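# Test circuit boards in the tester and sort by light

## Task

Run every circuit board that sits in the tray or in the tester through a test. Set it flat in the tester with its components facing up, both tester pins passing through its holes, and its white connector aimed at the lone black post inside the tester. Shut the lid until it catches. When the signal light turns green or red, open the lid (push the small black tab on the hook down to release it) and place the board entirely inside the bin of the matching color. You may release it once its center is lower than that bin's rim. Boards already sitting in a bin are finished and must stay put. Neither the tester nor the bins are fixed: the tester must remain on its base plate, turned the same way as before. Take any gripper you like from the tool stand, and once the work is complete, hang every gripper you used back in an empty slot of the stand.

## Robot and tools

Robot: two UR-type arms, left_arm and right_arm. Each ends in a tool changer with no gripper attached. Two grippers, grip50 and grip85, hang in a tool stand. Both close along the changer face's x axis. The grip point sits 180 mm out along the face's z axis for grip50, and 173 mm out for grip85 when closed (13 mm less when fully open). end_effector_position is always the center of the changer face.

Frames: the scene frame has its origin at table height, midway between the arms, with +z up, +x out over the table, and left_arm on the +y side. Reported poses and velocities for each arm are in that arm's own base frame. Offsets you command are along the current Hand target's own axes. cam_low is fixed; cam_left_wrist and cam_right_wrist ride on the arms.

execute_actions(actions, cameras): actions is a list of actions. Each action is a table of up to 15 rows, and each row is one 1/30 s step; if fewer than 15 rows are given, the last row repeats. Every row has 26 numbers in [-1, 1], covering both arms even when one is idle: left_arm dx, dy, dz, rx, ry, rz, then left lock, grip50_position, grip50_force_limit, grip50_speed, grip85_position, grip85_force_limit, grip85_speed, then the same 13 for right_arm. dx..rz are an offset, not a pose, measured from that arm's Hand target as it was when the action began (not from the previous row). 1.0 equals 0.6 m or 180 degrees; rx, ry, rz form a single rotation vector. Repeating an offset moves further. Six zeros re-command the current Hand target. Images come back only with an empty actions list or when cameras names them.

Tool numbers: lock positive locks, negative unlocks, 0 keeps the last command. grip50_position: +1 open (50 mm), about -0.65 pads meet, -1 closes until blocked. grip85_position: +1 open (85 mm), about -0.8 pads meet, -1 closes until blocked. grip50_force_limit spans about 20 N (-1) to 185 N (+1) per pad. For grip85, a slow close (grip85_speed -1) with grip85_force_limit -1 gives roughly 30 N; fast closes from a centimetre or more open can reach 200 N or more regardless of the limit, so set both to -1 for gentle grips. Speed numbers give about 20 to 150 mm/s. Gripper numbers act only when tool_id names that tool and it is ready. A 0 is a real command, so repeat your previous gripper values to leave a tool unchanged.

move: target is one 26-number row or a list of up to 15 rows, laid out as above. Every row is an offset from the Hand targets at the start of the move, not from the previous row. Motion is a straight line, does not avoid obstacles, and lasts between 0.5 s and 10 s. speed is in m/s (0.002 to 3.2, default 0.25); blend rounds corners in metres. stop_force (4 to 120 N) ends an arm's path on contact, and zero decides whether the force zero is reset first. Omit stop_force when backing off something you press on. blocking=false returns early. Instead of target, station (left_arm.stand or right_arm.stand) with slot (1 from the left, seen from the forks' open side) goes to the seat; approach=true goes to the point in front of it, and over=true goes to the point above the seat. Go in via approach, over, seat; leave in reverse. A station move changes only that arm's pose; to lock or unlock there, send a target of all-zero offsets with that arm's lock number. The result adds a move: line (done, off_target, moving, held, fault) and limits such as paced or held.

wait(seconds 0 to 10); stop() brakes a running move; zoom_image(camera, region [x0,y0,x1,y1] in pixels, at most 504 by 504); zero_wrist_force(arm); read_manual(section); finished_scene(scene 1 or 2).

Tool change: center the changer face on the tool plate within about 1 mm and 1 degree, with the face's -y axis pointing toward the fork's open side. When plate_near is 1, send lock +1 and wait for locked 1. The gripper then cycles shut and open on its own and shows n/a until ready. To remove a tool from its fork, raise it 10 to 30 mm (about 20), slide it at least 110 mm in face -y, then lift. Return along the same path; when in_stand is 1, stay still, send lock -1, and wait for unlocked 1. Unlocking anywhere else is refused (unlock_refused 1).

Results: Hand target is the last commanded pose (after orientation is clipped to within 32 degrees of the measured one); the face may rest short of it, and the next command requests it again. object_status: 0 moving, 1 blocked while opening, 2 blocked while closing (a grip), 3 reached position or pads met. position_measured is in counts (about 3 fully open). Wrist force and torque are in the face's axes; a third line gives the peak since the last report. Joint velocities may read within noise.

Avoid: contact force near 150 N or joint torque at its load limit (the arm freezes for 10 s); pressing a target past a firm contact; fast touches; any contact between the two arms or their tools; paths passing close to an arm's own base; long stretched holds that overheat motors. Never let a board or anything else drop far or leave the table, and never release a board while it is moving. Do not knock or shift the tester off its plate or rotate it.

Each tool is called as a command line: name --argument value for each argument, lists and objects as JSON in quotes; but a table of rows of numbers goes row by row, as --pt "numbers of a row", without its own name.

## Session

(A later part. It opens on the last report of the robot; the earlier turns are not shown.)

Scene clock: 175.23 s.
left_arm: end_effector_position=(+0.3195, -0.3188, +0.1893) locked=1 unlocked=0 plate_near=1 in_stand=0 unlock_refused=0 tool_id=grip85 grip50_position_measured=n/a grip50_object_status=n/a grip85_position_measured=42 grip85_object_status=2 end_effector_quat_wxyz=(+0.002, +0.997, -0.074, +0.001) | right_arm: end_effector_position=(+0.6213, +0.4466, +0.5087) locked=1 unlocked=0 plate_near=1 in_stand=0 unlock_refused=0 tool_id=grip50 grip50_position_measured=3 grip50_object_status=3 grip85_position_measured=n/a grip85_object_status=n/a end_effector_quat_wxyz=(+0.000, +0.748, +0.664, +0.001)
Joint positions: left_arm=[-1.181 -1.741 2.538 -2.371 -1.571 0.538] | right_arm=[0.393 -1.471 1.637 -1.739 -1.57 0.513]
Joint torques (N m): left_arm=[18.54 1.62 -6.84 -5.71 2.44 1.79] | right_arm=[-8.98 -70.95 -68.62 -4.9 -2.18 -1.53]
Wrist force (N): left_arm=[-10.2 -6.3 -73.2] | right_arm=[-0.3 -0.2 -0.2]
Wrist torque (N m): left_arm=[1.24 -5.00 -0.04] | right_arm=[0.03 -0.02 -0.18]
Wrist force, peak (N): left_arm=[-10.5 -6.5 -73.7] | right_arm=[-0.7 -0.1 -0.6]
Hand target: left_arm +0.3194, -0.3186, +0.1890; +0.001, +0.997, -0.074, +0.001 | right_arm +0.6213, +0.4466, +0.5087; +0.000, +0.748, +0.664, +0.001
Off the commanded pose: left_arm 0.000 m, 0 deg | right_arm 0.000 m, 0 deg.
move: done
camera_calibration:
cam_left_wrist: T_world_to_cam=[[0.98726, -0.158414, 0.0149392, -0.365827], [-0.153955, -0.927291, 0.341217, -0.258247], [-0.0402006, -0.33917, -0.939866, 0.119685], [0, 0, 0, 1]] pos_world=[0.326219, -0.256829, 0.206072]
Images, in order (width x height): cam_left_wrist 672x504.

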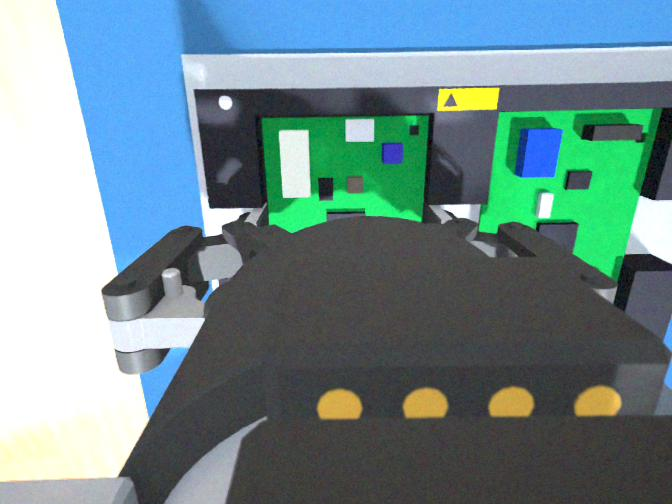

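move --pt "0 0 -0.02 0 0 0 0 1 -1 1 -1 -1 -1 0 0 0 0 0 0 0 1 -1 1 1 1 1" --pt "0 0 -0.09 0 0 0 0 1 -1 1 -1 -1 -1 0 0 0 0 0 0 0 1 -1 1 1 1 1" --cameras '["cam_left_wrist"]' --speed '[0.02,0.08]' --blend '[0.003,0]'

Scene clock: 180.20 s.
left_arm: end_effector_position=(+0.3193, -0.3184, +0.2429) locked=1 unlocked=0 plate_near=1 in_stand=0 unlock_refused=0 tool_id=grip85 grip50_position_measured=n/a grip50_object_status=n/a grip85_position_measured=42 grip85_object_status=2 end_effector_quat_wxyz=(+0.001, +0.997, -0.074, +0.001) | right_arm: end_effector_position=(+0.6213, +0.4466, +0.5087) locked=1 unlocked=0 plate_near=1 in_stand=0 unlock_refused=0 tool_id=grip50 grip50_position_measured=3 grip50_object_status=3 grip85_position_measured=n/a grip85_object_status=n/a end_effector_quat_wxyz=(+0.000, +0.748, +0.664, +0.001)
Joint positions: left_arm=[-1.181 -1.839 2.48 -2.215 -1.571 0.538] | right_arm=[0.393 -1.471 1.637 -1.739 -1.57 0.513]
Joint torques (N m): left_arm=[-23.71 -37.44 -58.36 -5.18 0.2 -2.66] | right_arm=[-7.86 -70.44 -68.12 -4.98 -2.32 -1.55]
Wrist force (N): left_arm=[0.2 -1.7 3.0] | right_arm=[-0.2 -0.1 -0.1]
Wrist torque (N m): left_arm=[-0.14 -0.11 -0.23] | right_arm=[0.03 -0.03 -0.18]
Wrist force, peak (N): left_arm=[-11.2 -7.7 -93.5] | right_arm=[-0.4 -0.6 -0.5]
Hand target: left_arm +0.3193, -0.3185, +0.2430; +0.001, +0.997, -0.074, +0.001 | right_arm +0.6213, +0.4466, +0.5087; +0.000, +0.748, +0.664, +0.001
Off the commanded pose: left_arm 0.000 m, 0 deg | right_arm 0.000 m, 0 deg.
move: done
camera_calibration:
cam_left_wrist: T_world_to_cam=[[0.987283, -0.158302, 0.0146149, -0.366361], [-0.153754, -0.927452, 0.34087, -0.276231], [-0.0404057, -0.338782, -0.939997, 0.170488], [0, 0, 0, 1]] pos_world=[0.326119, -0.256428, 0.259771]
Images, in order (width x height): cam_left_wrist 672x504.

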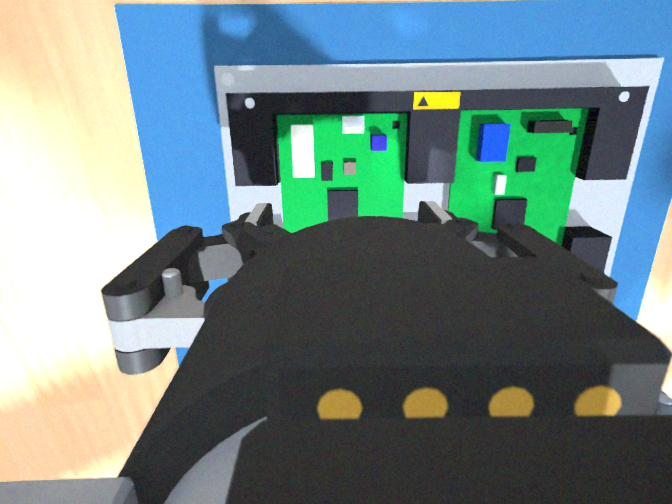

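move --pt "0 0 0 0 0 0 0 1 -1 1 0.86 -1 -1 0 0 0 0 0 0 0 1 -1 1 1 1 1" --pt "0 0 0.0817 0 0 0 0 1 -1 1 0.86 -1 -1 0 0 0 0 0 0 0 1 -1 1 1 1 1" --pt "0 0 0.0817 0 0 0 0 1 -1 1 -1 -1 -1 0 0 0 0 0 0 0 1 -1 1 1 1 1" --cameras '["cam_left_wrist"]' --speed '[0.1,0.04,0.04]'

zoom_image --camera "cam_left_wrist" --region '[200, 100, 500, 250]'

Scene clock: 185.83 s.
left_arm: end_effector_position=(+0.3194, -0.3186, +0.1940) locked=1 unlocked=0 plate_near=1 in_stand=0 unlock_refused=0 tool_id=grip85 grip50_position_measured=n/a grip50_object_status=n/a grip85_position_measured=46 grip85_object_status=2 end_effector_quat_wxyz=(+0.001, +0.997, -0.074, +0.001) | right_arm: end_effector_position=(+0.6213, +0.4466, +0.5087) locked=1 unlocked=0 plate_near=1 in_stand=0 unlock_refused=0 tool_id=grip50 grip50_position_measured=3 grip50_object_status=3 grip85_position_measured=n/a grip85_object_status=n/a end_effector_quat_wxyz=(+0.000, +0.748, +0.664, +0.001)
Joint positions: left_arm=[-1.181 -1.751 2.533 -2.356 -1.571 0.538] | right_arm=[0.393 -1.471 1.637 -1.739 -1.57 0.513]
Joint torques (N m): left_arm=[16.77 -17.16 -34.53 -8.58 -1.23 2.32] | right_arm=[-8.64 -66.44 -68.18 -5.05 -2.27 -1.59]
Wrist force (N): left_arm=[-2.1 -5.2 -13.0] | right_arm=[-0.4 -0.4 -0.5]
Wrist torque (N m): left_arm=[0.49 -0.69 -0.23] | right_arm=[0.01 -0.02 -0.18]
Wrist force, peak (N): left_arm=[-2.8 -5.4 -13.4] | right_arm=[-0.4 -0.3 -0.6]
Hand target: left_arm +0.3194, -0.3186, +0.1940; +0.001, +0.997, -0.074, +0.001 | right_arm +0.6213, +0.4466, +0.5087; +0.000, +0.748, +0.664, +0.001
Off the commanded pose: left_arm 0.000 m, 0 deg | right_arm 0.000 m, 0 deg.
move: done
camera_calibration:
cam_left_wrist: T_world_to_cam=[[0.98725, -0.158498, 0.0146909, -0.365735], [-0.153965, -0.927419, 0.340866, -0.259671], [-0.040402, -0.338782, -0.939997, 0.124453], [0, 0, 0, 1]] pos_world=[0.326119, -0.256629, 0.210872]
Images, in order (width x height): cam_left_wrist 672x504.

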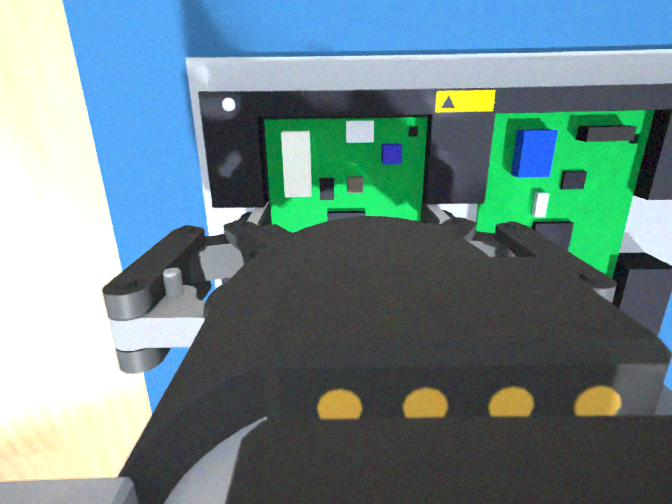

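Scaled by 1.680.

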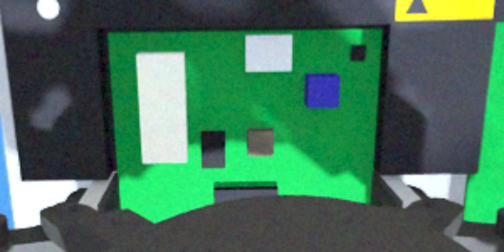

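move --target '[0,0,-0.05,0,0,0,0,1,-1,1,-1,-1,-1, 0,0,0,0,0,0,0,1,-1,1,1,1,1]' --cameras '["cam_left_wrist"]' --speed 0.05

zoom_image --camera "cam_left_wrist" --region '[200, 80, 500, 250]'

Scene clock: 187.70 s.
left_arm: end_effector_position=(+0.3194, -0.3185, +0.2239) locked=1 unlocked=0 plate_near=1 in_stand=0 unlock_refused=0 tool_id=grip85 grip50_position_measured=n/a grip50_object_status=n/a grip85_position_measured=46 grip85_object_status=2 end_effector_quat_wxyz=(+0.001, +0.997, -0.074, +0.001) | right_arm: end_effector_position=(+0.6213, +0.4466, +0.5087) locked=1 unlocked=0 plate_near=1 in_stand=0 unlock_refused=0 tool_id=grip50 grip50_position_measured=3 grip50_object_status=3 grip85_position_measured=n/a grip85_object_status=n/a end_effector_quat_wxyz=(+0.000, +0.748, +0.664, +0.001)
Joint positions: left_arm=[-1.181 -1.807 2.502 -2.269 -1.571 0.538] | right_arm=[0.393 -1.471 1.637 -1.739 -1.57 0.513]
Joint torques (N m): left_arm=[-2.66 -40.28 -59.49 -5.68 -1.34 -2.04] | right_arm=[-8.5 -66.69 -68.46 -5.2 -2.33 -1.53]
Wrist force (N): left_arm=[0.5 -2.4 3.4] | right_arm=[-0.4 -0.4 -0.2]
Wrist torque (N m): left_arm=[-0.19 -0.12 -0.21] | right_arm=[0.01 -0.01 -0.18]
Wrist force, peak (N): left_arm=[-2.5 -5.6 -13.5] | right_arm=[-0.4 -0.7 -0.4]
Hand target: left_arm +0.3193, -0.3185, +0.2240; +0.001, +0.997, -0.074, +0.001 | right_arm +0.6213, +0.4466, +0.5087; +0.000, +0.748, +0.664, +0.001
Off the commanded pose: left_arm 0.000 m, 0 deg | right_arm 0.000 m, 0 deg.
move: done
camera_calibration:
cam_left_wrist: T_world_to_cam=[[0.987267, -0.158393, 0.0146502, -0.366127], [-0.153852, -0.927436, 0.340868, -0.269811], [-0.040404, -0.338782, -0.939997, 0.152594], [0, 0, 0, 1]] pos_world=[0.326119, -0.256529, 0.240771]
Images, in order (width x height): cam_left_wrist 672x504.

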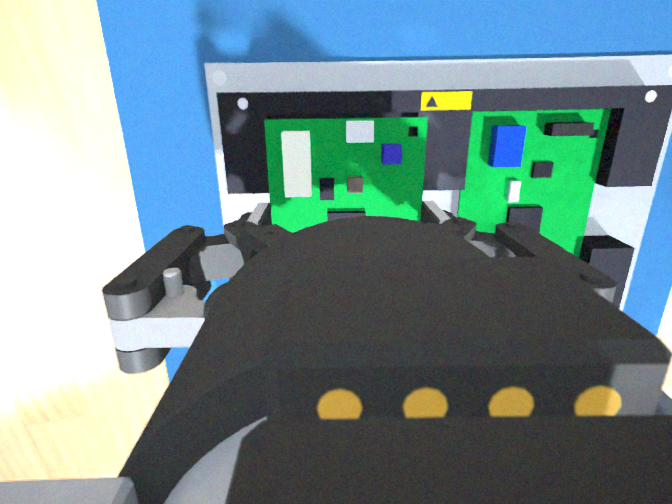

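Scaled by 1.680.

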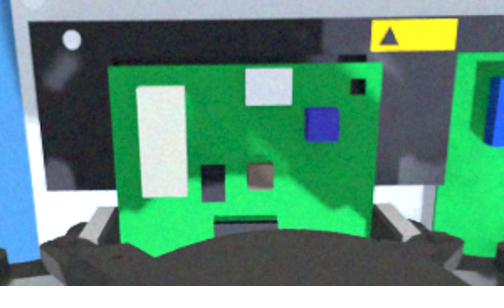

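move --pt "0 0 -0.16 0 0 0 0 1 -1 1 -1 -1 -1 -0.06 -0.02 0.0 -0.04 0.04 -0.16 0 1 -1 1 1 1 1" --pt "0.1007 0.2820 -0.16 0 0 0 0 1 -1 1 -1 -1 -1 -0.1788 -0.0693 0.0578 -0.1299 0.132 -0.4928 0 1 -1 1 1 1 1" --pt "0.1007 0.2820 -0.0933 0 0 0 0 1 -1 1 -1 -1 -1 -0.1788 -0.0693 0.0578 -0.1299 0.132 -0.4928 0 1 -1 1 1 1 1" --cameras '["cam_left_wrist","cam_right_wrist"]' --speed '[0.25,0.3,0.1]' --blend '[0.03,0.02,0]'

zoom_image --camera "cam_left_wrist" --region '[240, 80, 460, 250]'

zoom_image --camera "cam_left_wrist" --region '[390, 110, 440, 150]'

Scene clock: 222.20 s.
left_arm: end_effector_position=(+0.3541, -0.4946, +0.2807) locked=1 unlocked=0 plate_near=1 in_stand=0 unlock_refused=0 tool_id=grip85 grip50_position_measured=n/a grip50_object_status=n/a grip85_position_measured=46 grip85_object_status=2 end_effector_quat_wxyz=(+0.001, +0.997, -0.074, +0.001) | right_arm: end_effector_position=(+0.5672, +0.3451, +0.4738) locked=1 unlocked=0 plate_near=1 in_stand=0 unlock_refused=0 tool_id=grip50 grip50_position_measured=3 grip50_object_status=3 grip85_position_measured=n/a grip85_object_status=n/a end_effector_quat_wxyz=(+0.014, +0.049, +0.964, +0.259)
Joint positions: left_arm=[-1.24 -1.582 2.189 -2.181 -1.57 0.478] | right_arm=[0.136 -1.699 1.999 -2.008 -1.062 -1.297]
Joint torques (N m): left_arm=[-9.26 -42.32 -40.38 -10.02 0.9 -0.59] | right_arm=[-10.36 -54.63 -50.79 -5.86 6.14 -1.55]
Wrist force (N): left_arm=[0.1 -2.0 3.3] | right_arm=[-0.4 -0.8 -0.2]
Wrist torque (N m): left_arm=[-0.14 -0.07 0.05] | right_arm=[-0.18 -0.06 -0.03]
Wrist force, peak (N): left_arm=[0.0 -2.5 5.5] | right_arm=[-0.1 -1.7 -0.1]
Hand target: left_arm +0.3541, -0.4946, +0.2806; +0.001, +0.997, -0.074, +0.001 | right_arm +0.5672, +0.3451, +0.4738; +0.014, +0.049, +0.964, +0.259
Off the commanded pose: left_arm 0.000 m, 0 deg | right_arm 0.000 m, 0 deg.
move: done
camera_calibration:
cam_left_wrist: T_world_to_cam=[[0.987252, -0.158484, 0.0146834, -0.429154], [-0.153951, -0.927433, 0.340833, -0.447108], [-0.0403988, -0.338748, -0.940009, 0.147744], [0, 0, 0, 1]] pos_world=[0.360819, -0.432629, 0.297572]
cam_right_wrist: T_world_to_cam=[[-0.996801, 0.0798925, 0.00235829, 0.54549], [0.0520961, 0.627049, 0.777236, -0.562021], [0.0606166, 0.774872, -0.629205, 0.0342696], [0, 0, 0, 1]] pos_world=[0.570947, 0.282279, 0.457099]
Images, in order (width x height): cam_left_wrist 672x504, cam_right_wrist 672x504.

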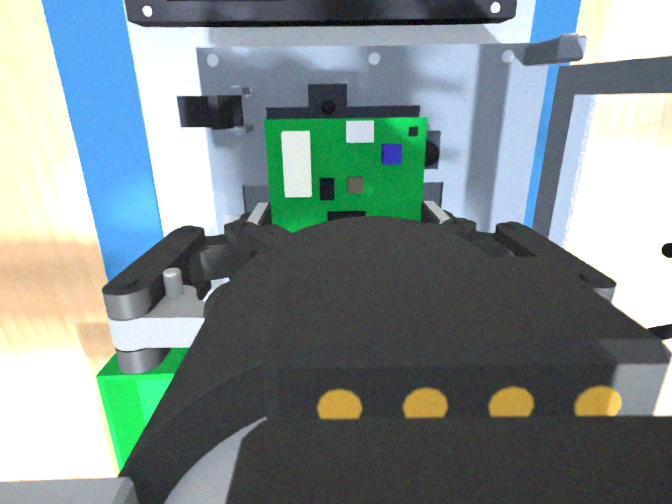

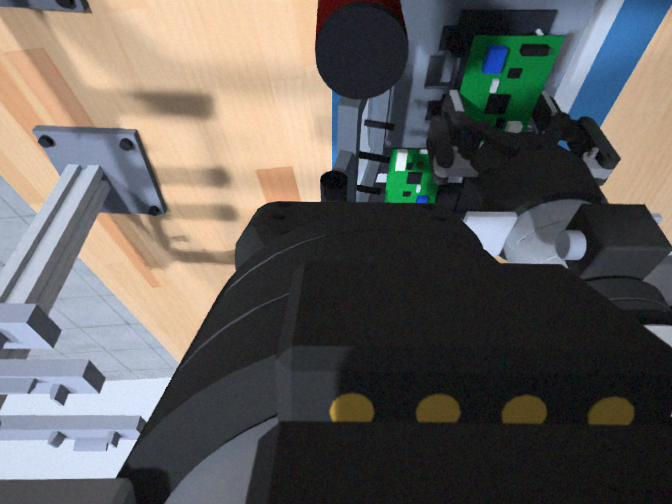

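Scaled by 2.291.

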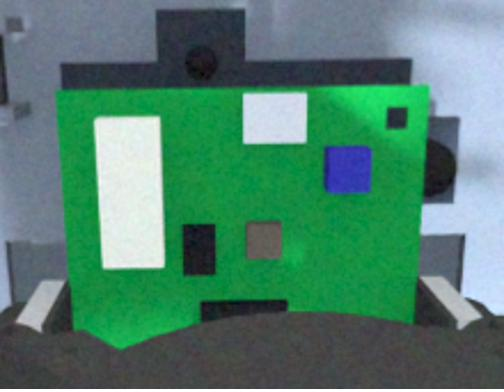

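Scaled by 10.080.

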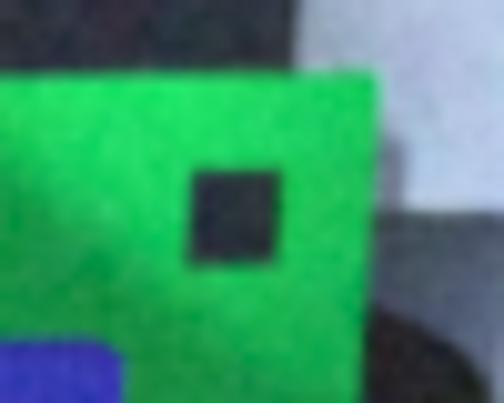

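move --target '[0,0,0.0278,0,0,0,0,1,-1,1,-1,-1,-1, 0,0,0,0,0,0,0,1,-1,1,1,1,1]' --cameras '["cam_left_wrist"]' --speed 0.03 --stop_force 8

zoom_image --camera "cam_left_wrist" --region '[390, 110, 440, 150]'

zoom_image --camera "cam_left_wrist" --region '[240, 80, 460, 250]'

Scene clock: 227.17 s.
left_arm: end_effector_position=(+0.3542, -0.4946, +0.2639) locked=1 unlocked=0 plate_near=1 in_stand=0 unlock_refused=0 tool_id=grip85 grip50_position_measured=n/a grip50_object_status=n/a grip85_position_measured=46 grip85_object_status=2 end_effector_quat_wxyz=(+0.001, +0.997, -0.074, +0.001) | right_arm: end_effector_position=(+0.5672, +0.3451, +0.4738) locked=1 unlocked=0 plate_near=1 in_stand=0 unlock_refused=0 tool_id=grip50 grip50_position_measured=3 grip50_object_status=3 grip85_position_measured=n/a grip85_object_status=n/a end_effector_quat_wxyz=(+0.014, +0.049, +0.964, +0.259)
Joint positions: left_arm=[-1.24 -1.562 2.206 -2.217 -1.57 0.478] | right_arm=[0.136 -1.699 1.999 -2.008 -1.062 -1.297]
Joint torques (N m): left_arm=[14.96 -43.26 -38.98 -10.11 -2.47 1.82] | right_arm=[-10.47 -54.2 -64.9 -5.77 6.07 -1.7]
Wrist force (N): left_arm=[0.7 -1.8 3.1] | right_arm=[-0.5 -0.9 0.0]
Wrist torque (N m): left_arm=[-0.13 -0.11 0.02] | right_arm=[-0.18 -0.05 -0.03]
Wrist force, peak (N): left_arm=[0.8 -1.9 4.1] | right_arm=[-0.6 -1.0 -0.1]
Hand target: left_arm +0.3542, -0.4946, +0.2639; +0.001, +0.997, -0.074, +0.001 | right_arm +0.5672, +0.3451, +0.4738; +0.014, +0.049, +0.964, +0.259
Off the commanded pose: left_arm 0.000 m, 0 deg | right_arm 0.000 m, 0 deg.
move: done
camera_calibration:
cam_left_wrist: T_world_to_cam=[[0.987252, -0.158484, 0.0146834, -0.429022], [-0.153951, -0.927433, 0.340833, -0.44146], [-0.0403988, -0.338748, -0.940009, 0.131922], [0, 0, 0, 1]] pos_world=[0.360919, -0.432729, 0.280772]
Images, in order (width x height): cam_left_wrist 672x504.

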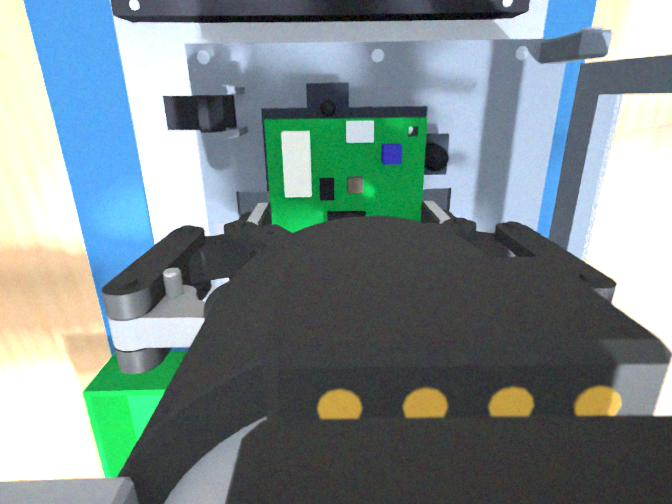

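Scaled by 10.080.

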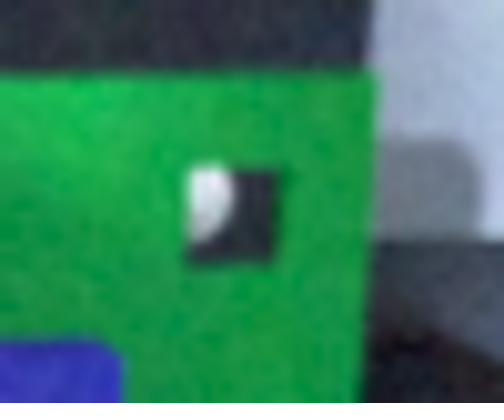

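Scaled by 2.291.

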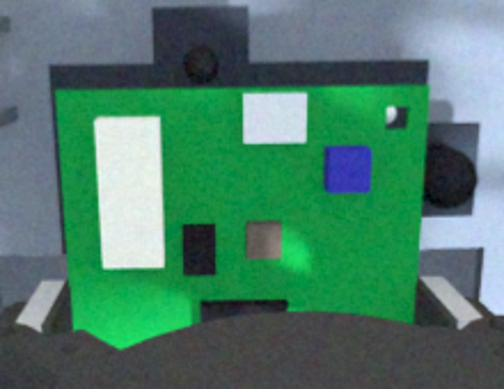

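move --target '[0,0,0.0117,0,0,0,0,1,-1,1,-1,-1,-1, 0,0,0,0,0,0,0,1,-1,1,1,1,1]' --cameras '["cam_left_wrist"]' --speed 0.02 --stop_force 6

zoom_image --camera "cam_left_wrist" --region '[390, 110, 440, 150]'

Scene clock: 230.40 s.
left_arm: end_effector_position=(+0.3542, -0.4947, +0.2569) locked=1 unlocked=0 plate_near=1 in_stand=0 unlock_refused=0 tool_id=grip85 grip50_position_measured=n/a grip50_object_status=n/a grip85_position_measured=46 grip85_object_status=2 end_effector_quat_wxyz=(+0.001, +0.997, -0.074, +0.001) | right_arm: end_effector_position=(+0.5672, +0.3451, +0.4738) locked=1 unlocked=0 plate_near=1 in_stand=0 unlock_refused=0 tool_id=grip50 grip50_position_measured=3 grip50_object_status=3 grip85_position_measured=n/a grip85_object_status=n/a end_effector_quat_wxyz=(+0.014, +0.049, +0.964, +0.259)
Joint positions: left_arm=[-1.24 -1.554 2.212 -2.233 -1.57 0.479] | right_arm=[0.136 -1.699 1.999 -2.008 -1.062 -1.297]
Joint torques (N m): left_arm=[17.88 -43.06 -38.88 -10.3 -2.13 2.07] | right_arm=[-10.92 -53.94 -65.09 -5.83 6 -1.68]
Wrist force (N): left_arm=[0.3 -2.0 3.2] | right_arm=[-0.4 -0.8 0.0]
Wrist torque (N m): left_arm=[-0.15 -0.09 0.02] | right_arm=[-0.18 -0.06 -0.03]
Wrist force, peak (N): left_arm=[0.1 -2.2 3.9] | right_arm=[-0.4 -1.1 -0.2]
Hand target: left_arm +0.3542, -0.4947, +0.2569; +0.001, +0.997, -0.074, +0.001 | right_arm +0.5672, +0.3451, +0.4738; +0.014, +0.049, +0.964, +0.259
Off the commanded pose: left_arm 0.000 m, 0 deg | right_arm 0.000 m, 0 deg.
move: done
camera_calibration:
cam_left_wrist: T_world_to_cam=[[0.987252, -0.158484, 0.0146834, -0.428918], [-0.153951, -0.927433, 0.340833, -0.43904], [-0.0403988, -0.338748, -0.940009, 0.125248], [0, 0, 0, 1]] pos_world=[0.360919, -0.432729, 0.273672]
Images, in order (width x height): cam_left_wrist 672x504.

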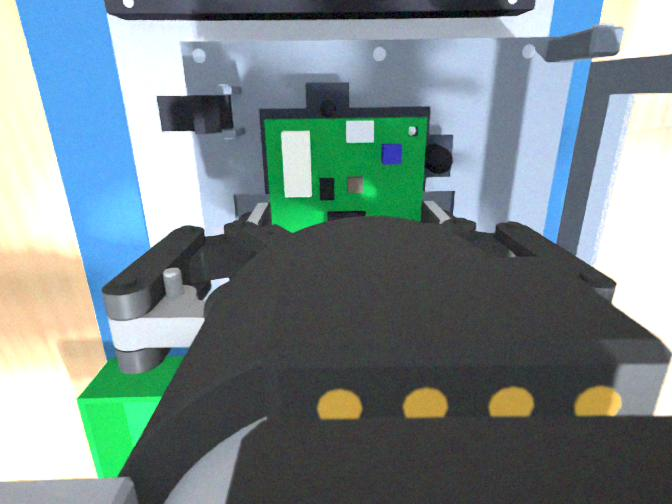

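Scaled by 10.080.

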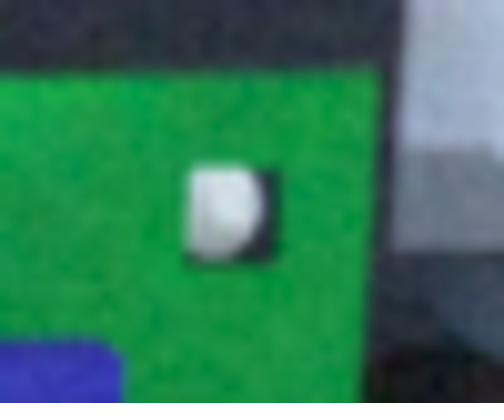

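move --target '[0,0,0.025,0,0,0,0,1,-1,1,-1,-1,-1, 0,0,0,0,0,0,0,1,-1,1,1,1,1]' --cameras '["cam_left_wrist"]' --speed 0.01 --stop_force 5

zoom_image --camera "cam_left_wrist" --region '[390, 110, 440, 150]'

Scene clock: 233.60 s.
left_arm: end_effector_position=(+0.3542, -0.4947, +0.2484) locked=1 unlocked=0 plate_near=1 in_stand=0 unlock_refused=0 tool_id=grip85 grip50_position_measured=n/a grip50_object_status=n/a grip85_position_measured=46 grip85_object_status=2 end_effector_quat_wxyz=(+0.001, +0.997, -0.074, +0.001) | right_arm: end_effector_position=(+0.5672, +0.3451, +0.4738) locked=1 unlocked=0 plate_near=1 in_stand=0 unlock_refused=0 tool_id=grip50 grip50_position_measured=3 grip50_object_status=3 grip85_position_measured=n/a grip85_object_status=n/a end_effector_quat_wxyz=(+0.014, +0.049, +0.964, +0.259)
Joint positions: left_arm=[-1.24 -1.543 2.22 -2.251 -1.57 0.479] | right_arm=[0.136 -1.699 1.999 -2.008 -1.062 -1.297]
Joint torques (N m): left_arm=[19.53 -57.65 -56.03 -5 -2.24 1.69] | right_arm=[-10.31 -52.77 -65.08 -5.73 6.14 -1.82]
Wrist force (N): left_arm=[0.3 -3.5 -5.0] | right_arm=[-0.3 -0.8 0.1]
Wrist torque (N m): left_arm=[0.14 -0.19 -0.05] | right_arm=[-0.18 -0.06 -0.02]
Wrist force, peak (N): left_arm=[-3.6 -9.2 -20.0] | right_arm=[-0.4 -1.1 0.2]
Hand target: left_arm +0.3542, -0.4947, +0.2484; +0.001, +0.997, -0.074, +0.001 (not the last commanded pose) | right_arm +0.5672, +0.3451, +0.4738; +0.014, +0.049, +0.964, +0.259
Off the commanded pose: left_arm 0.007 m, 0 deg | right_arm 0.000 m, 0 deg.
move: contact (left_arm)
camera_calibration:
cam_left_wrist: T_world_to_cam=[[0.987252, -0.158484, 0.0146834, -0.428794], [-0.153951, -0.927433, 0.340833, -0.436177], [-0.0403988, -0.338748, -0.940009, 0.117352], [0, 0, 0, 1]] pos_world=[0.360919, -0.432729, 0.265272]
Images, in order (width x height): cam_left_wrist 672x504.

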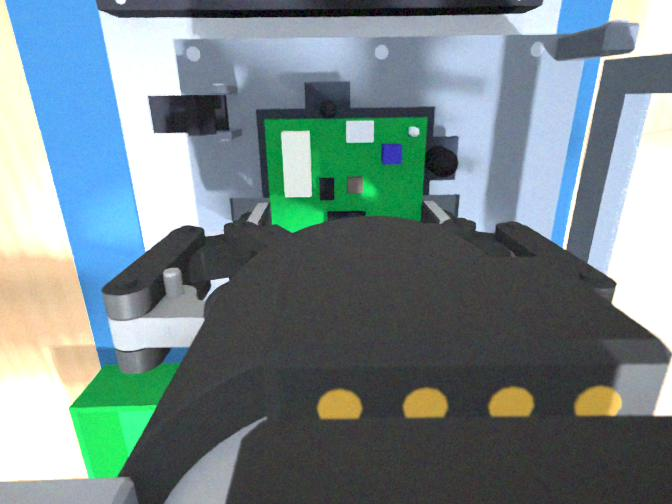

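Scaled by 10.080.

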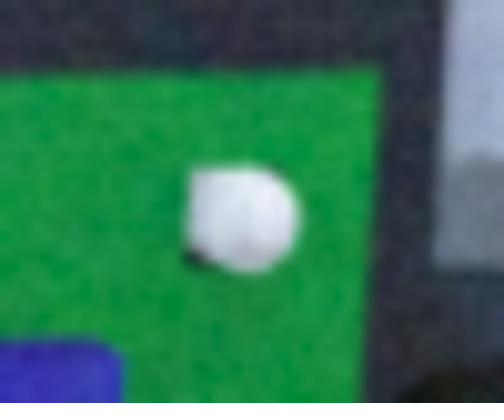

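move --target '[0,0,0.012,0,0,0,0,1,-1,1,-1,-1,-1, 0,0,0,0,0,0,0,1,-1,1,1,1,1]' --cameras '["cam_left_wrist"]' --speed 0.006 --stop_force 14

zoom_image --camera "cam_left_wrist" --region '[380, 90, 450, 150]'

zoom_image --camera "cam_left_wrist" --region '[220, 80, 340, 240]'

Scene clock: 236.33 s.
left_arm: end_effector_position=(+0.3542, -0.4948, +0.2482) locked=1 unlocked=0 plate_near=1 in_stand=0 unlock_refused=0 tool_id=grip85 grip50_position_measured=n/a grip50_object_status=n/a grip85_position_measured=46 grip85_object_status=2 end_effector_quat_wxyz=(+0.002, +0.997, -0.074, +0.001) | right_arm: end_effector_position=(+0.5672, +0.3451, +0.4738) locked=1 unlocked=0 plate_near=1 in_stand=0 unlock_refused=0 tool_id=grip50 grip50_position_measured=3 grip50_object_status=3 grip85_position_measured=n/a grip85_object_status=n/a end_effector_quat_wxyz=(+0.014, +0.049, +0.964, +0.259)
Joint positions: left_arm=[-1.24 -1.543 2.22 -2.252 -1.57 0.479] | right_arm=[0.136 -1.699 1.999 -2.008 -1.062 -1.297]
Joint torques (N m): left_arm=[15 -52.14 -54.82 -7.22 -2.28 2.42] | right_arm=[-10.38 -53.77 -65.38 -5.74 6.29 -1.71]
Wrist force (N): left_arm=[-4.9 -11.3 -18.8] | right_arm=[-0.2 -0.9 0.1]
Wrist torque (N m): left_arm=[1.58 -1.17 -0.05] | right_arm=[-0.19 -0.07 -0.02]
Wrist force, peak (N): left_arm=[-5.0 -12.0 -20.5] | right_arm=[-0.5 -1.0 0.2]
Hand target: left_arm +0.3542, -0.4948, +0.2482; +0.002, +0.997, -0.074, +0.001 (not the last commanded pose) | right_arm +0.5672, +0.3451, +0.4738; +0.014, +0.049, +0.964, +0.259
Off the commanded pose: left_arm 0.007 m, 0 deg | right_arm 0.000 m, 0 deg.
move: contact (left_arm)
camera_calibration:
cam_left_wrist: T_world_to_cam=[[0.987256, -0.158449, 0.0148113, -0.428827], [-0.153953, -0.927362, 0.341025, -0.436221], [-0.0402997, -0.338959, -0.939938, 0.116984], [0, 0, 0, 1]] pos_world=[0.360919, -0.432829, 0.265072]
Images, in order (width x height): cam_left_wrist 672x504.

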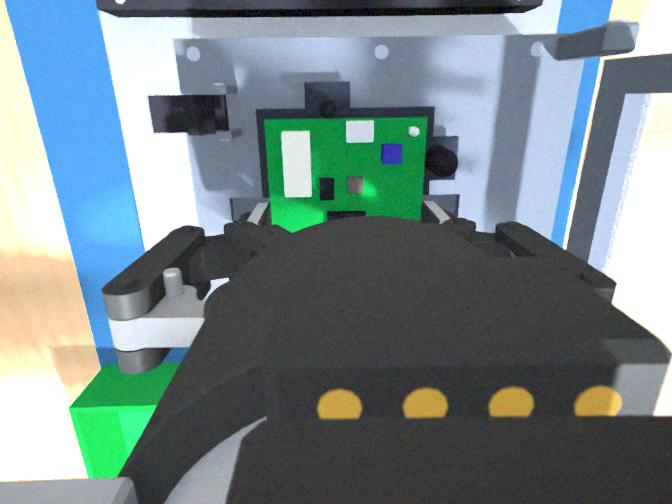

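Scaled by 7.200.

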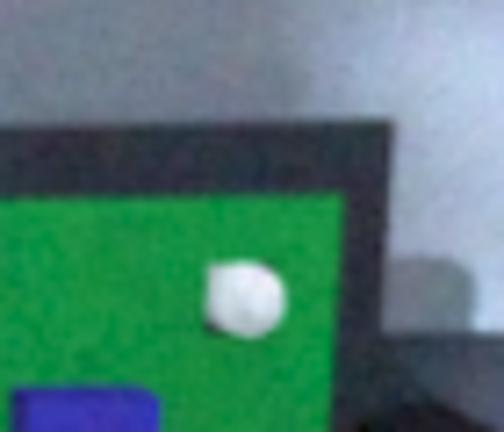

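Scaled by 3.150.

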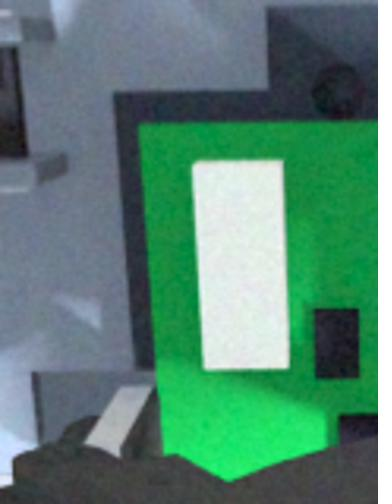

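wait --seconds 0.1 --cameras '["cam_right_wrist"]'

zoom_image --camera "cam_right_wrist" --region '[420, 0, 620, 140]'

zoom_image --camera "cam_right_wrist" --region '[500, 0, 600, 70]'

Scene clock: 240.57 s.
left_arm: end_effector_position=(+0.3542, -0.4948, +0.2482) locked=1 unlocked=0 plate_near=1 in_stand=0 unlock_refused=0 tool_id=grip85 grip50_position_measured=n/a grip50_object_status=n/a grip85_position_measured=46 grip85_object_status=2 end_effector_quat_wxyz=(+0.002, +0.997, -0.074, +0.001) | right_arm: end_effector_position=(+0.5672, +0.3451, +0.4738) locked=1 unlocked=0 plate_near=1 in_stand=0 unlock_refused=0 tool_id=grip50 grip50_position_measured=3 grip50_object_status=3 grip85_position_measured=n/a grip85_object_status=n/a end_effector_quat_wxyz=(+0.014, +0.049, +0.964, +0.259)
Joint positions: left_arm=[-1.24 -1.543 2.22 -2.252 -1.57 0.479] | right_arm=[0.136 -1.699 1.999 -2.008 -1.062 -1.297]
Joint torques (N m): left_arm=[14.95 -53.31 -55.04 -9.62 -2.41 2.08] | right_arm=[-9.71 -51.51 -65.27 -5.63 6.07 -1.65]
Wrist force (N): left_arm=[-4.8 -11.2 -19.5] | right_arm=[-0.1 -0.6 -0.2]
Wrist torque (N m): left_arm=[1.62 -1.19 -0.06] | right_arm=[-0.16 -0.08 -0.03]
Wrist force, peak (N): left_arm=[-4.6 -11.8 -19.5] | right_arm=[-0.7 -1.0 0.1]
Hand target: left_arm +0.3542, -0.4948, +0.2482; +0.002, +0.997, -0.074, +0.001 (not the last commanded pose) | right_arm +0.5672, +0.3451, +0.4738; +0.014, +0.049, +0.964, +0.259
Tool commands: left_gripper/lock=+0.0 left_gripper/grip50_position=+1.0 left_gripper/grip50_force_limit=-1.0 left_gripper/grip50_speed=+1.0 left_gripper/grip85_position=-1.0 left_gripper/grip85_force_limit=-1.0 left_gripper/grip85_speed=-1.0 right_gripper/lock=+0.0 right_gripper/grip50_position=+1.0 right_gripper/grip50_force_limit=-1.0 right_gripper/grip50_speed=+1.0 right_gripper/grip85_position=+1.0 right_gripper/grip85_force_limit=+1.0 right_gripper/grip85_speed=+1.0
Off the commanded pose: left_arm 0.007 m, 0 deg | right_arm 0.000 m, 0 deg.
wait: 0.10 s; at rest from the start
camera_calibration:
cam_right_wrist: T_world_to_cam=[[-0.996801, 0.0798925, 0.00235829, 0.54549], [0.0520961, 0.627049, 0.777236, -0.562021], [0.0606166, 0.774872, -0.629205, 0.0342696], [0, 0, 0, 1]] pos_world=[0.570947, 0.282279, 0.457099]
Images, in order (width x height): cam_right_wrist 672x504.

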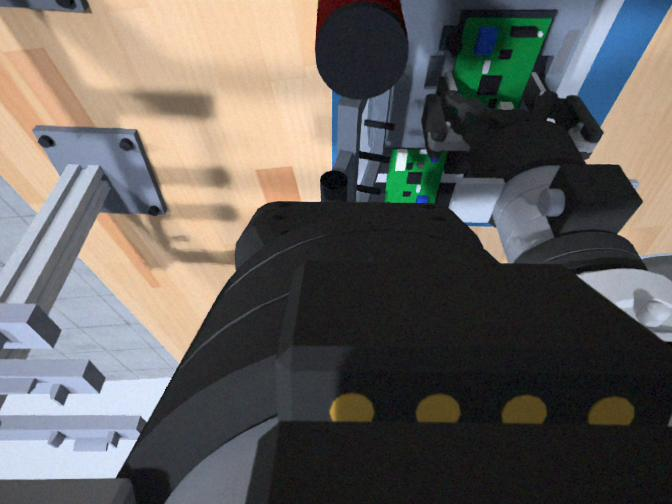

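Scaled by 2.520.

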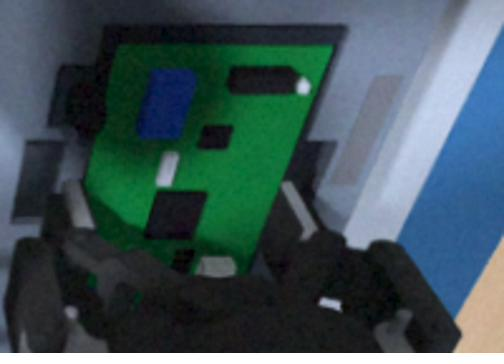

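Scaled by 5.040.

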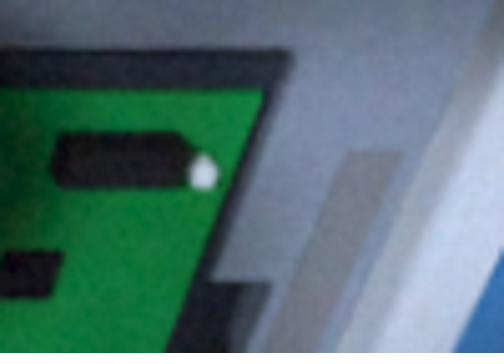

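move --target '[-0.0003,-0.0007,-0.0015,0,0,0,0,1,-1,1,-1,-1,-1, 0,0,0,0,0,0,0,1,-1,1,1,1,1]' --cameras '[]' --speed 0.01

move --target '[0,0,0.012,0,0,0,0,1,-1,1,-1,-1,-1, 0,0,0,0,0,0,0,1,-1,1,1,1,1]' --cameras '["cam_left_wrist"]' --speed 0.006 --stop_force 12

Scene clock: 251.00 s.
left_arm: end_effector_position=(+0.3541, -0.4944, +0.2491) locked=1 unlocked=0 plate_near=1 in_stand=0 unlock_refused=0 tool_id=grip85 grip50_position_measured=n/a grip50_object_status=n/a grip85_position_measured=46 grip85_object_status=2 end_effector_quat_wxyz=(+0.002, +0.997, -0.074, +0.001) | right_arm: end_effector_position=(+0.5672, +0.3451, +0.4738) locked=1 unlocked=0 plate_near=1 in_stand=0 unlock_refused=0 tool_id=grip50 grip50_position_measured=3 grip50_object_status=3 grip85_position_measured=n/a grip85_object_status=n/a end_effector_quat_wxyz=(+0.014, +0.049, +0.964, +0.259)
Joint positions: left_arm=[-1.24 -1.544 2.22 -2.25 -1.57 0.479] | right_arm=[0.136 -1.699 1.999 -2.008 -1.062 -1.297]
Joint torques (N m): left_arm=[18.89 -65.64 -57.09 -3.57 -2.14 2.54] | right_arm=[-10.27 -53.01 -65.41 -5.75 6.06 -1.46]
Wrist force (N): left_arm=[3.3 3.5 7.1] | right_arm=[-0.5 -0.8 0.0]
Wrist torque (N m): left_arm=[-0.90 0.68 -0.08] | right_arm=[-0.17 -0.06 -0.02]
Wrist force, peak (N): left_arm=[-4.8 -11.3 -19.8] | right_arm=[-0.4 -1.2 -0.2]
Hand target: left_arm +0.3541, -0.4943, +0.2491; +0.002, +0.997, -0.074, +0.001 | right_arm +0.5672, +0.3451, +0.4738; +0.014, +0.049, +0.964, +0.259
Off the commanded pose: left_arm 0.000 m, 0 deg | right_arm 0.000 m, 0 deg.
move: done
No camera images: "cameras" was empty.

Scene clock: 252.50 s.
left_arm: end_effector_position=(+0.3541, -0.4944, +0.2484) locked=1 unlocked=0 plate_near=1 in_stand=0 unlock_refused=0 tool_id=grip85 grip50_position_measured=n/a grip50_object_status=n/a grip85_position_measured=46 grip85_object_status=2 end_effector_quat_wxyz=(+0.002, +0.997, -0.074, +0.001) | right_arm: end_effector_position=(+0.5672, +0.3451, +0.4738) locked=1 unlocked=0 plate_near=1 in_stand=0 unlock_refused=0 tool_id=grip50 grip50_position_measured=3 grip50_object_status=3 grip85_position_measured=n/a grip85_object_status=n/a end_effector_quat_wxyz=(+0.014, +0.049, +0.964, +0.259)
Joint positions: left_arm=[-1.24 -1.543 2.221 -2.252 -1.57 0.479] | right_arm=[0.136 -1.699 1.999 -2.008 -1.062 -1.297]
Joint torques (N m): left_arm=[15.03 -59.56 -54.01 -3.98 -2.26 2.4] | right_arm=[-9.75 -52.71 -65.21 -5.72 6.21 -1.61]
Wrist force (N): left_arm=[0.5 -0.3 -6.6] | right_arm=[-0.2 -0.9 0.0]
Wrist torque (N m): left_arm=[-0.30 -0.04 0.02] | right_arm=[-0.19 -0.08 -0.02]
Wrist force, peak (N): left_arm=[-2.1 -4.4 -16.9] | right_arm=[-0.5 -1.0 -0.1]
Hand target: left_arm +0.3541, -0.4944, +0.2484; +0.002, +0.997, -0.074, +0.001 (not the last commanded pose) | right_arm +0.5672, +0.3451, +0.4738; +0.014, +0.049, +0.964, +0.259
Off the commanded pose: left_arm 0.006 m, 0 deg | right_arm 0.000 m, 0 deg.
move: contact (left_arm)
camera_calibration:
cam_left_wrist: T_world_to_cam=[[0.987255, -0.158451, 0.0148477, -0.428776], [-0.153958, -0.927285, 0.341231, -0.435904], [-0.0403004, -0.339168, -0.939862, 0.117103], [0, 0, 0, 1]] pos_world=[0.360919, -0.432429, 0.265171]
Images, in order (width x height): cam_left_wrist 672x504.

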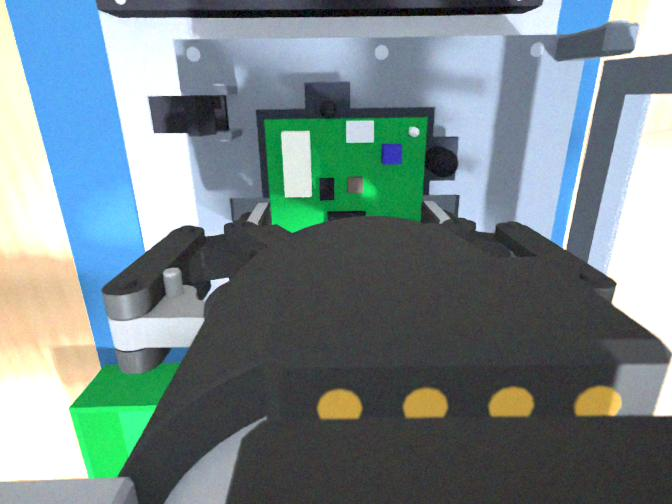

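move --target '[0,0,0,0,0,0,0,1,-1,1,0.86,-1,-1, 0,0,0,0,0,0,0,1,-1,1,1,1,1]' --cameras '["cam_left_wrist"]'

zoom_image --camera "cam_left_wrist" --region '[220, 80, 460, 240]'

Scene clock: 255.40 s.
left_arm: end_effector_position=(+0.3541, -0.4944, +0.2484) locked=1 unlocked=0 plate_near=1 in_stand=0 unlock_refused=0 tool_id=grip85 grip50_position_measured=n/a grip50_object_status=n/a grip85_position_measured=21 grip85_object_status=3 end_effector_quat_wxyz=(+0.002, +0.997, -0.074, +0.001) | right_arm: end_effector_position=(+0.5672, +0.3451, +0.4738) locked=1 unlocked=0 plate_near=1 in_stand=0 unlock_refused=0 tool_id=grip50 grip50_position_measured=3 grip50_object_status=3 grip85_position_measured=n/a grip85_object_status=n/a end_effector_quat_wxyz=(+0.014, +0.049, +0.964, +0.259)
Joint positions: left_arm=[-1.24 -1.543 2.221 -2.252 -1.57 0.479] | right_arm=[0.136 -1.699 1.999 -2.008 -1.062 -1.297]
Joint torques (N m): left_arm=[7.58 -59.01 -53.71 -6.41 -2.02 1.76] | right_arm=[-9.82 -52.97 -64.65 -5.71 6.09 -1.52]
Wrist force (N): left_arm=[0.0 -1.2 3.0] | right_arm=[-0.4 -0.9 -0.1]
Wrist torque (N m): left_arm=[-0.10 -0.05 0.02] | right_arm=[-0.19 -0.06 -0.02]
Wrist force, peak (N): left_arm=[0.8 -0.3 -6.8] | right_arm=[-0.6 -1.0 -0.4]
Hand target: left_arm +0.3541, -0.4944, +0.2484; +0.002, +0.997, -0.074, +0.001 | right_arm +0.5672, +0.3451, +0.4738; +0.014, +0.049, +0.964, +0.259
Off the commanded pose: left_arm 0.000 m, 0 deg | right_arm 0.000 m, 0 deg.
move: done
camera_calibration:
cam_left_wrist: T_world_to_cam=[[0.987255, -0.158451, 0.0148477, -0.428776], [-0.153958, -0.927285, 0.341231, -0.435904], [-0.0403004, -0.339168, -0.939862, 0.117103], [0, 0, 0, 1]] pos_world=[0.360919, -0.432429, 0.265171]
Images, in order (width x height): cam_left_wrist 672x504.

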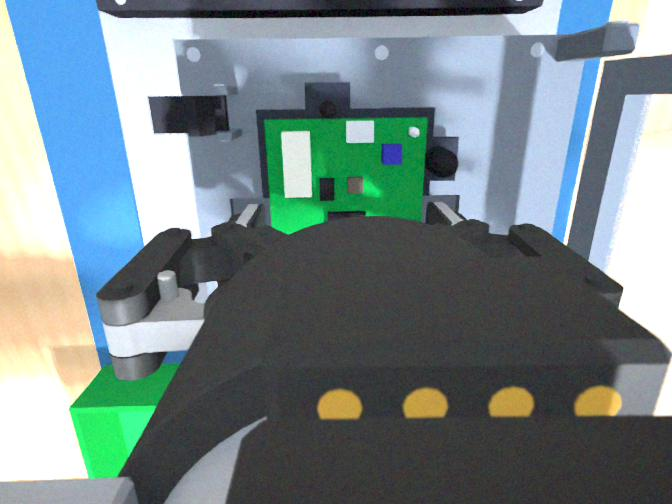

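Scaled by 2.100.

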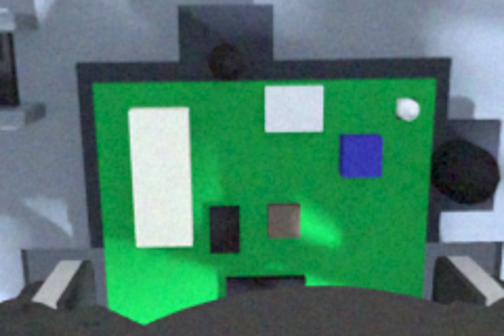

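move --pt "0 0 -0.1693 0 0 0 0 1 -1 1 0.86 -1 -1 -0.0063 0.0402 0.0208 0 0 0 0 1 -1 1 1 1 1" --pt "-0.1873 -0.2153 -0.1693 0 0 0 0 1 -1 1 0.86 -1 -1 -0.0063 0.0402 0.0208 0 0 0 0 1 -1 1 1 1 1" --cameras '["cam_right_wrist","cam_left_wrist"]' --speed '[0.12,0.3]' --blend '[0.01,0]'

zoom_image --camera "cam_right_wrist" --region '[280, 60, 480, 230]'

Scene clock: 276.17 s.
left_arm: end_effector_position=(+0.2619, -0.3499, +0.3493) locked=1 unlocked=0 plate_near=1 in_stand=0 unlock_refused=0 tool_id=grip85 grip50_position_measured=n/a grip50_object_status=n/a grip85_position_measured=21 grip85_object_status=3 end_effector_quat_wxyz=(+0.002, +0.997, -0.074, +0.001) | right_arm: end_effector_position=(+0.5737, +0.3717, +0.4751) locked=1 unlocked=0 plate_near=1 in_stand=0 unlock_refused=0 tool_id=grip50 grip50_position_measured=3 grip50_object_status=3 grip85_position_measured=n/a grip85_object_status=n/a end_effector_quat_wxyz=(+0.014, +0.049, +0.964, +0.259)
Joint positions: left_arm=[-1.338 -1.999 2.361 -1.936 -1.57 0.38] | right_arm=[0.178 -1.667 1.974 -2.038 -1.069 -1.249]
Joint torques (N m): left_arm=[-20.64 -24.88 -45.74 -4.88 1.55 -2.73] | right_arm=[8.8 -37.24 -67.13 -11.23 0.96 2.64]
Wrist force (N): left_arm=[-0.2 -1.0 2.5] | right_arm=[-0.4 -0.9 0.1]
Wrist torque (N m): left_arm=[-0.12 -0.06 0.02] | right_arm=[-0.17 -0.07 -0.32]
Wrist force, peak (N): left_arm=[0.1 -1.3 6.4] | right_arm=[-0.6 -1.8 -0.6]
Hand target: left_arm +0.2618, -0.3498, +0.3493; +0.002, +0.997, -0.074, +0.001 | right_arm +0.5737, +0.3717, +0.4751; +0.014, +0.049, +0.964, +0.259
Off the commanded pose: left_arm 0.000 m, 0 deg | right_arm 0.000 m, 0 deg.
move: done
camera_calibration:
cam_left_wrist: T_world_to_cam=[[0.987255, -0.158451, 0.0148477, -0.316254], [-0.153958, -0.927285, 0.341231, -0.350551], [-0.0403004, -0.339168, -0.939862, 0.257226], [0, 0, 0, 1]] pos_world=[0.268619, -0.287929, 0.366071]
cam_right_wrist: T_world_to_cam=[[-0.996801, 0.0798925, 0.00235829, 0.549949], [0.0520961, 0.627049, 0.777236, -0.579992], [0.0606166, 0.774872, -0.629205, 0.0141534], [0, 0, 0, 1]] pos_world=[0.577547, 0.308779, 0.458399]
Images, in order (width x height): cam_left_wrist 672x504, cam_right_wrist 672x504.

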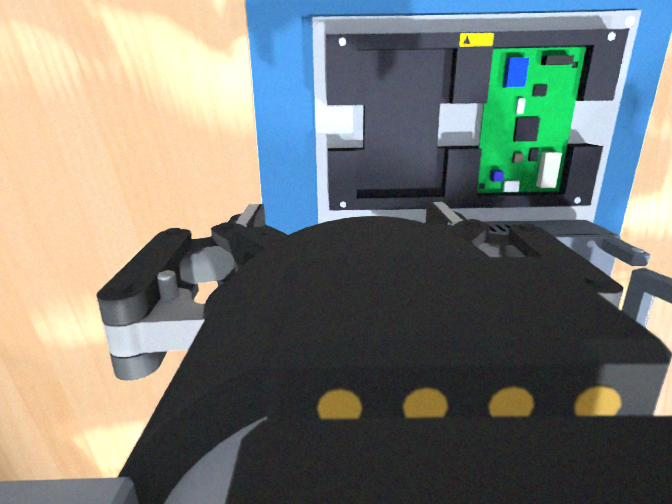

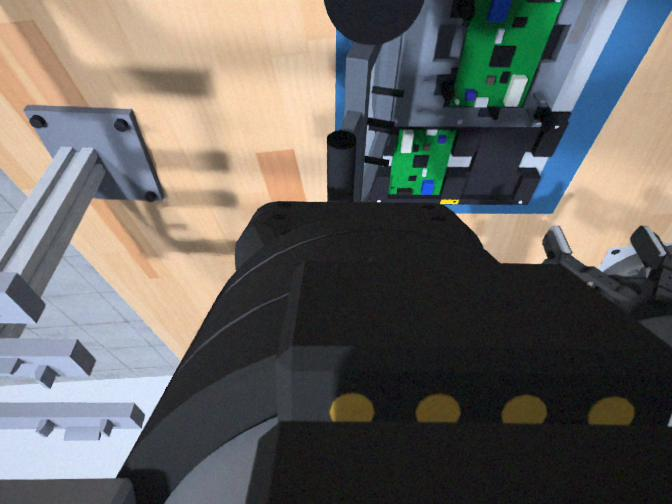

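Scaled by 2.520.

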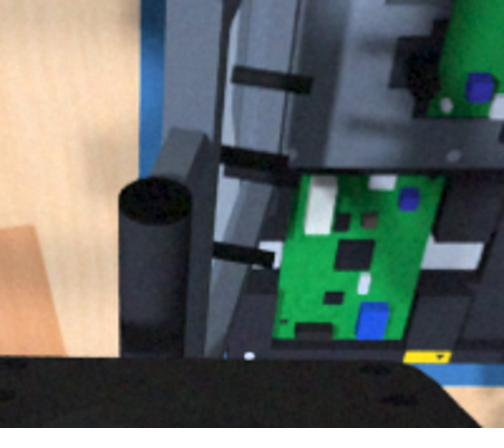

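move --target '[0,0,0,0,0,0,0,1,-1,1,0.86,-1,-1, -0.0018,0,0.1003,0,0,0,0,1,-1,1,1,1,1]' --cameras '["cam_right_wrist","cam_low"]' --speed 0.05 --stop_force 8

zoom_image --camera "cam_low" --region '[250, 40, 400, 220]'

Scene clock: 279.87 s.
left_arm: end_effector_position=(+0.2618, -0.3498, +0.3493) locked=1 unlocked=0 plate_near=1 in_stand=0 unlock_refused=0 tool_id=grip85 grip50_position_measured=n/a grip50_object_status=n/a grip85_position_measured=21 grip85_object_status=3 end_effector_quat_wxyz=(+0.002, +0.997, -0.074, +0.001) | right_arm: end_effector_position=(+0.5780, +0.4016, +0.4230) locked=1 unlocked=0 plate_near=1 in_stand=0 unlock_refused=0 tool_id=grip50 grip50_position_measured=3 grip50_object_status=3 grip85_position_measured=n/a grip85_object_status=n/a end_effector_quat_wxyz=(+0.014, +0.049, +0.964, +0.259)
Joint positions: left_arm=[-1.339 -1.999 2.361 -1.936 -1.57 0.38] | right_arm=[0.224 -1.601 2.015 -2.17 -1.077 -1.197]
Joint torques (N m): left_arm=[-20.72 -27.26 -46.75 -5.29 1.56 -2.68] | right_arm=[9.92 -40.45 -46.46 -11.25 0.9 2.59]
Wrist force (N): left_arm=[-0.3 -1.3 2.9] | right_arm=[-0.4 -0.9 -0.1]
Wrist torque (N m): left_arm=[-0.15 -0.06 0.01] | right_arm=[-0.18 -0.06 -0.31]
Wrist force, peak (N): left_arm=[-0.3 -1.4 3.1] | right_arm=[-0.4 -0.6 -1.4]
Hand target: left_arm +0.2618, -0.3498, +0.3493; +0.002, +0.997, -0.074, +0.001 | right_arm +0.5780, +0.4016, +0.4230; +0.014, +0.049, +0.964, +0.259
Off the commanded pose: left_arm 0.000 m, 0 deg | right_arm 0.000 m, 0 deg.
move: done
camera_calibration:
cam_right_wrist: T_world_to_cam=[[-0.996801, 0.0798925, 0.00235829, 0.551869], [0.0520961, 0.627049, 0.777236, -0.558466], [0.0606166, 0.774872, -0.629205, -0.0420514], [0, 0, 0, 1]] pos_world=[0.581747, 0.338679, 0.406299]
Images, in order (width x height): cam_low 672x504, cam_right_wrist 672x504.

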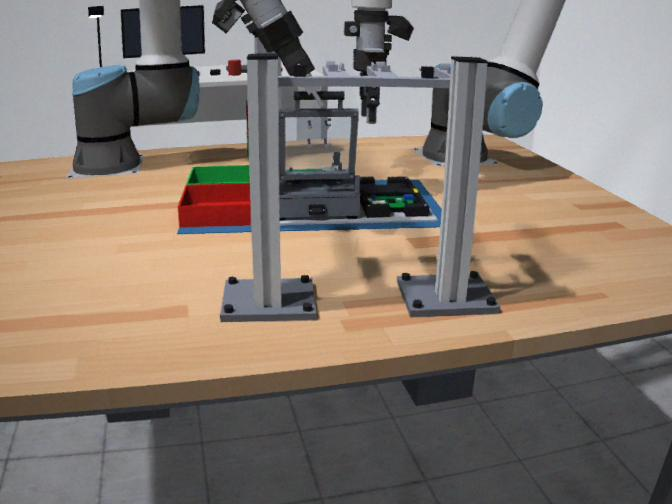

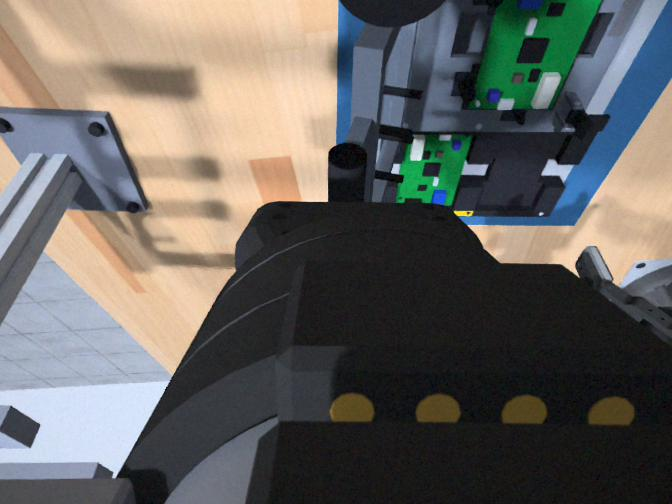

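Scaled by 2.800.

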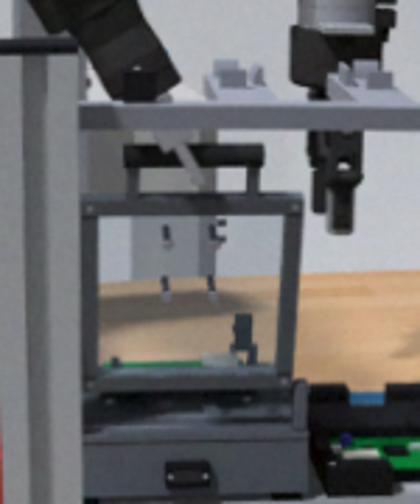

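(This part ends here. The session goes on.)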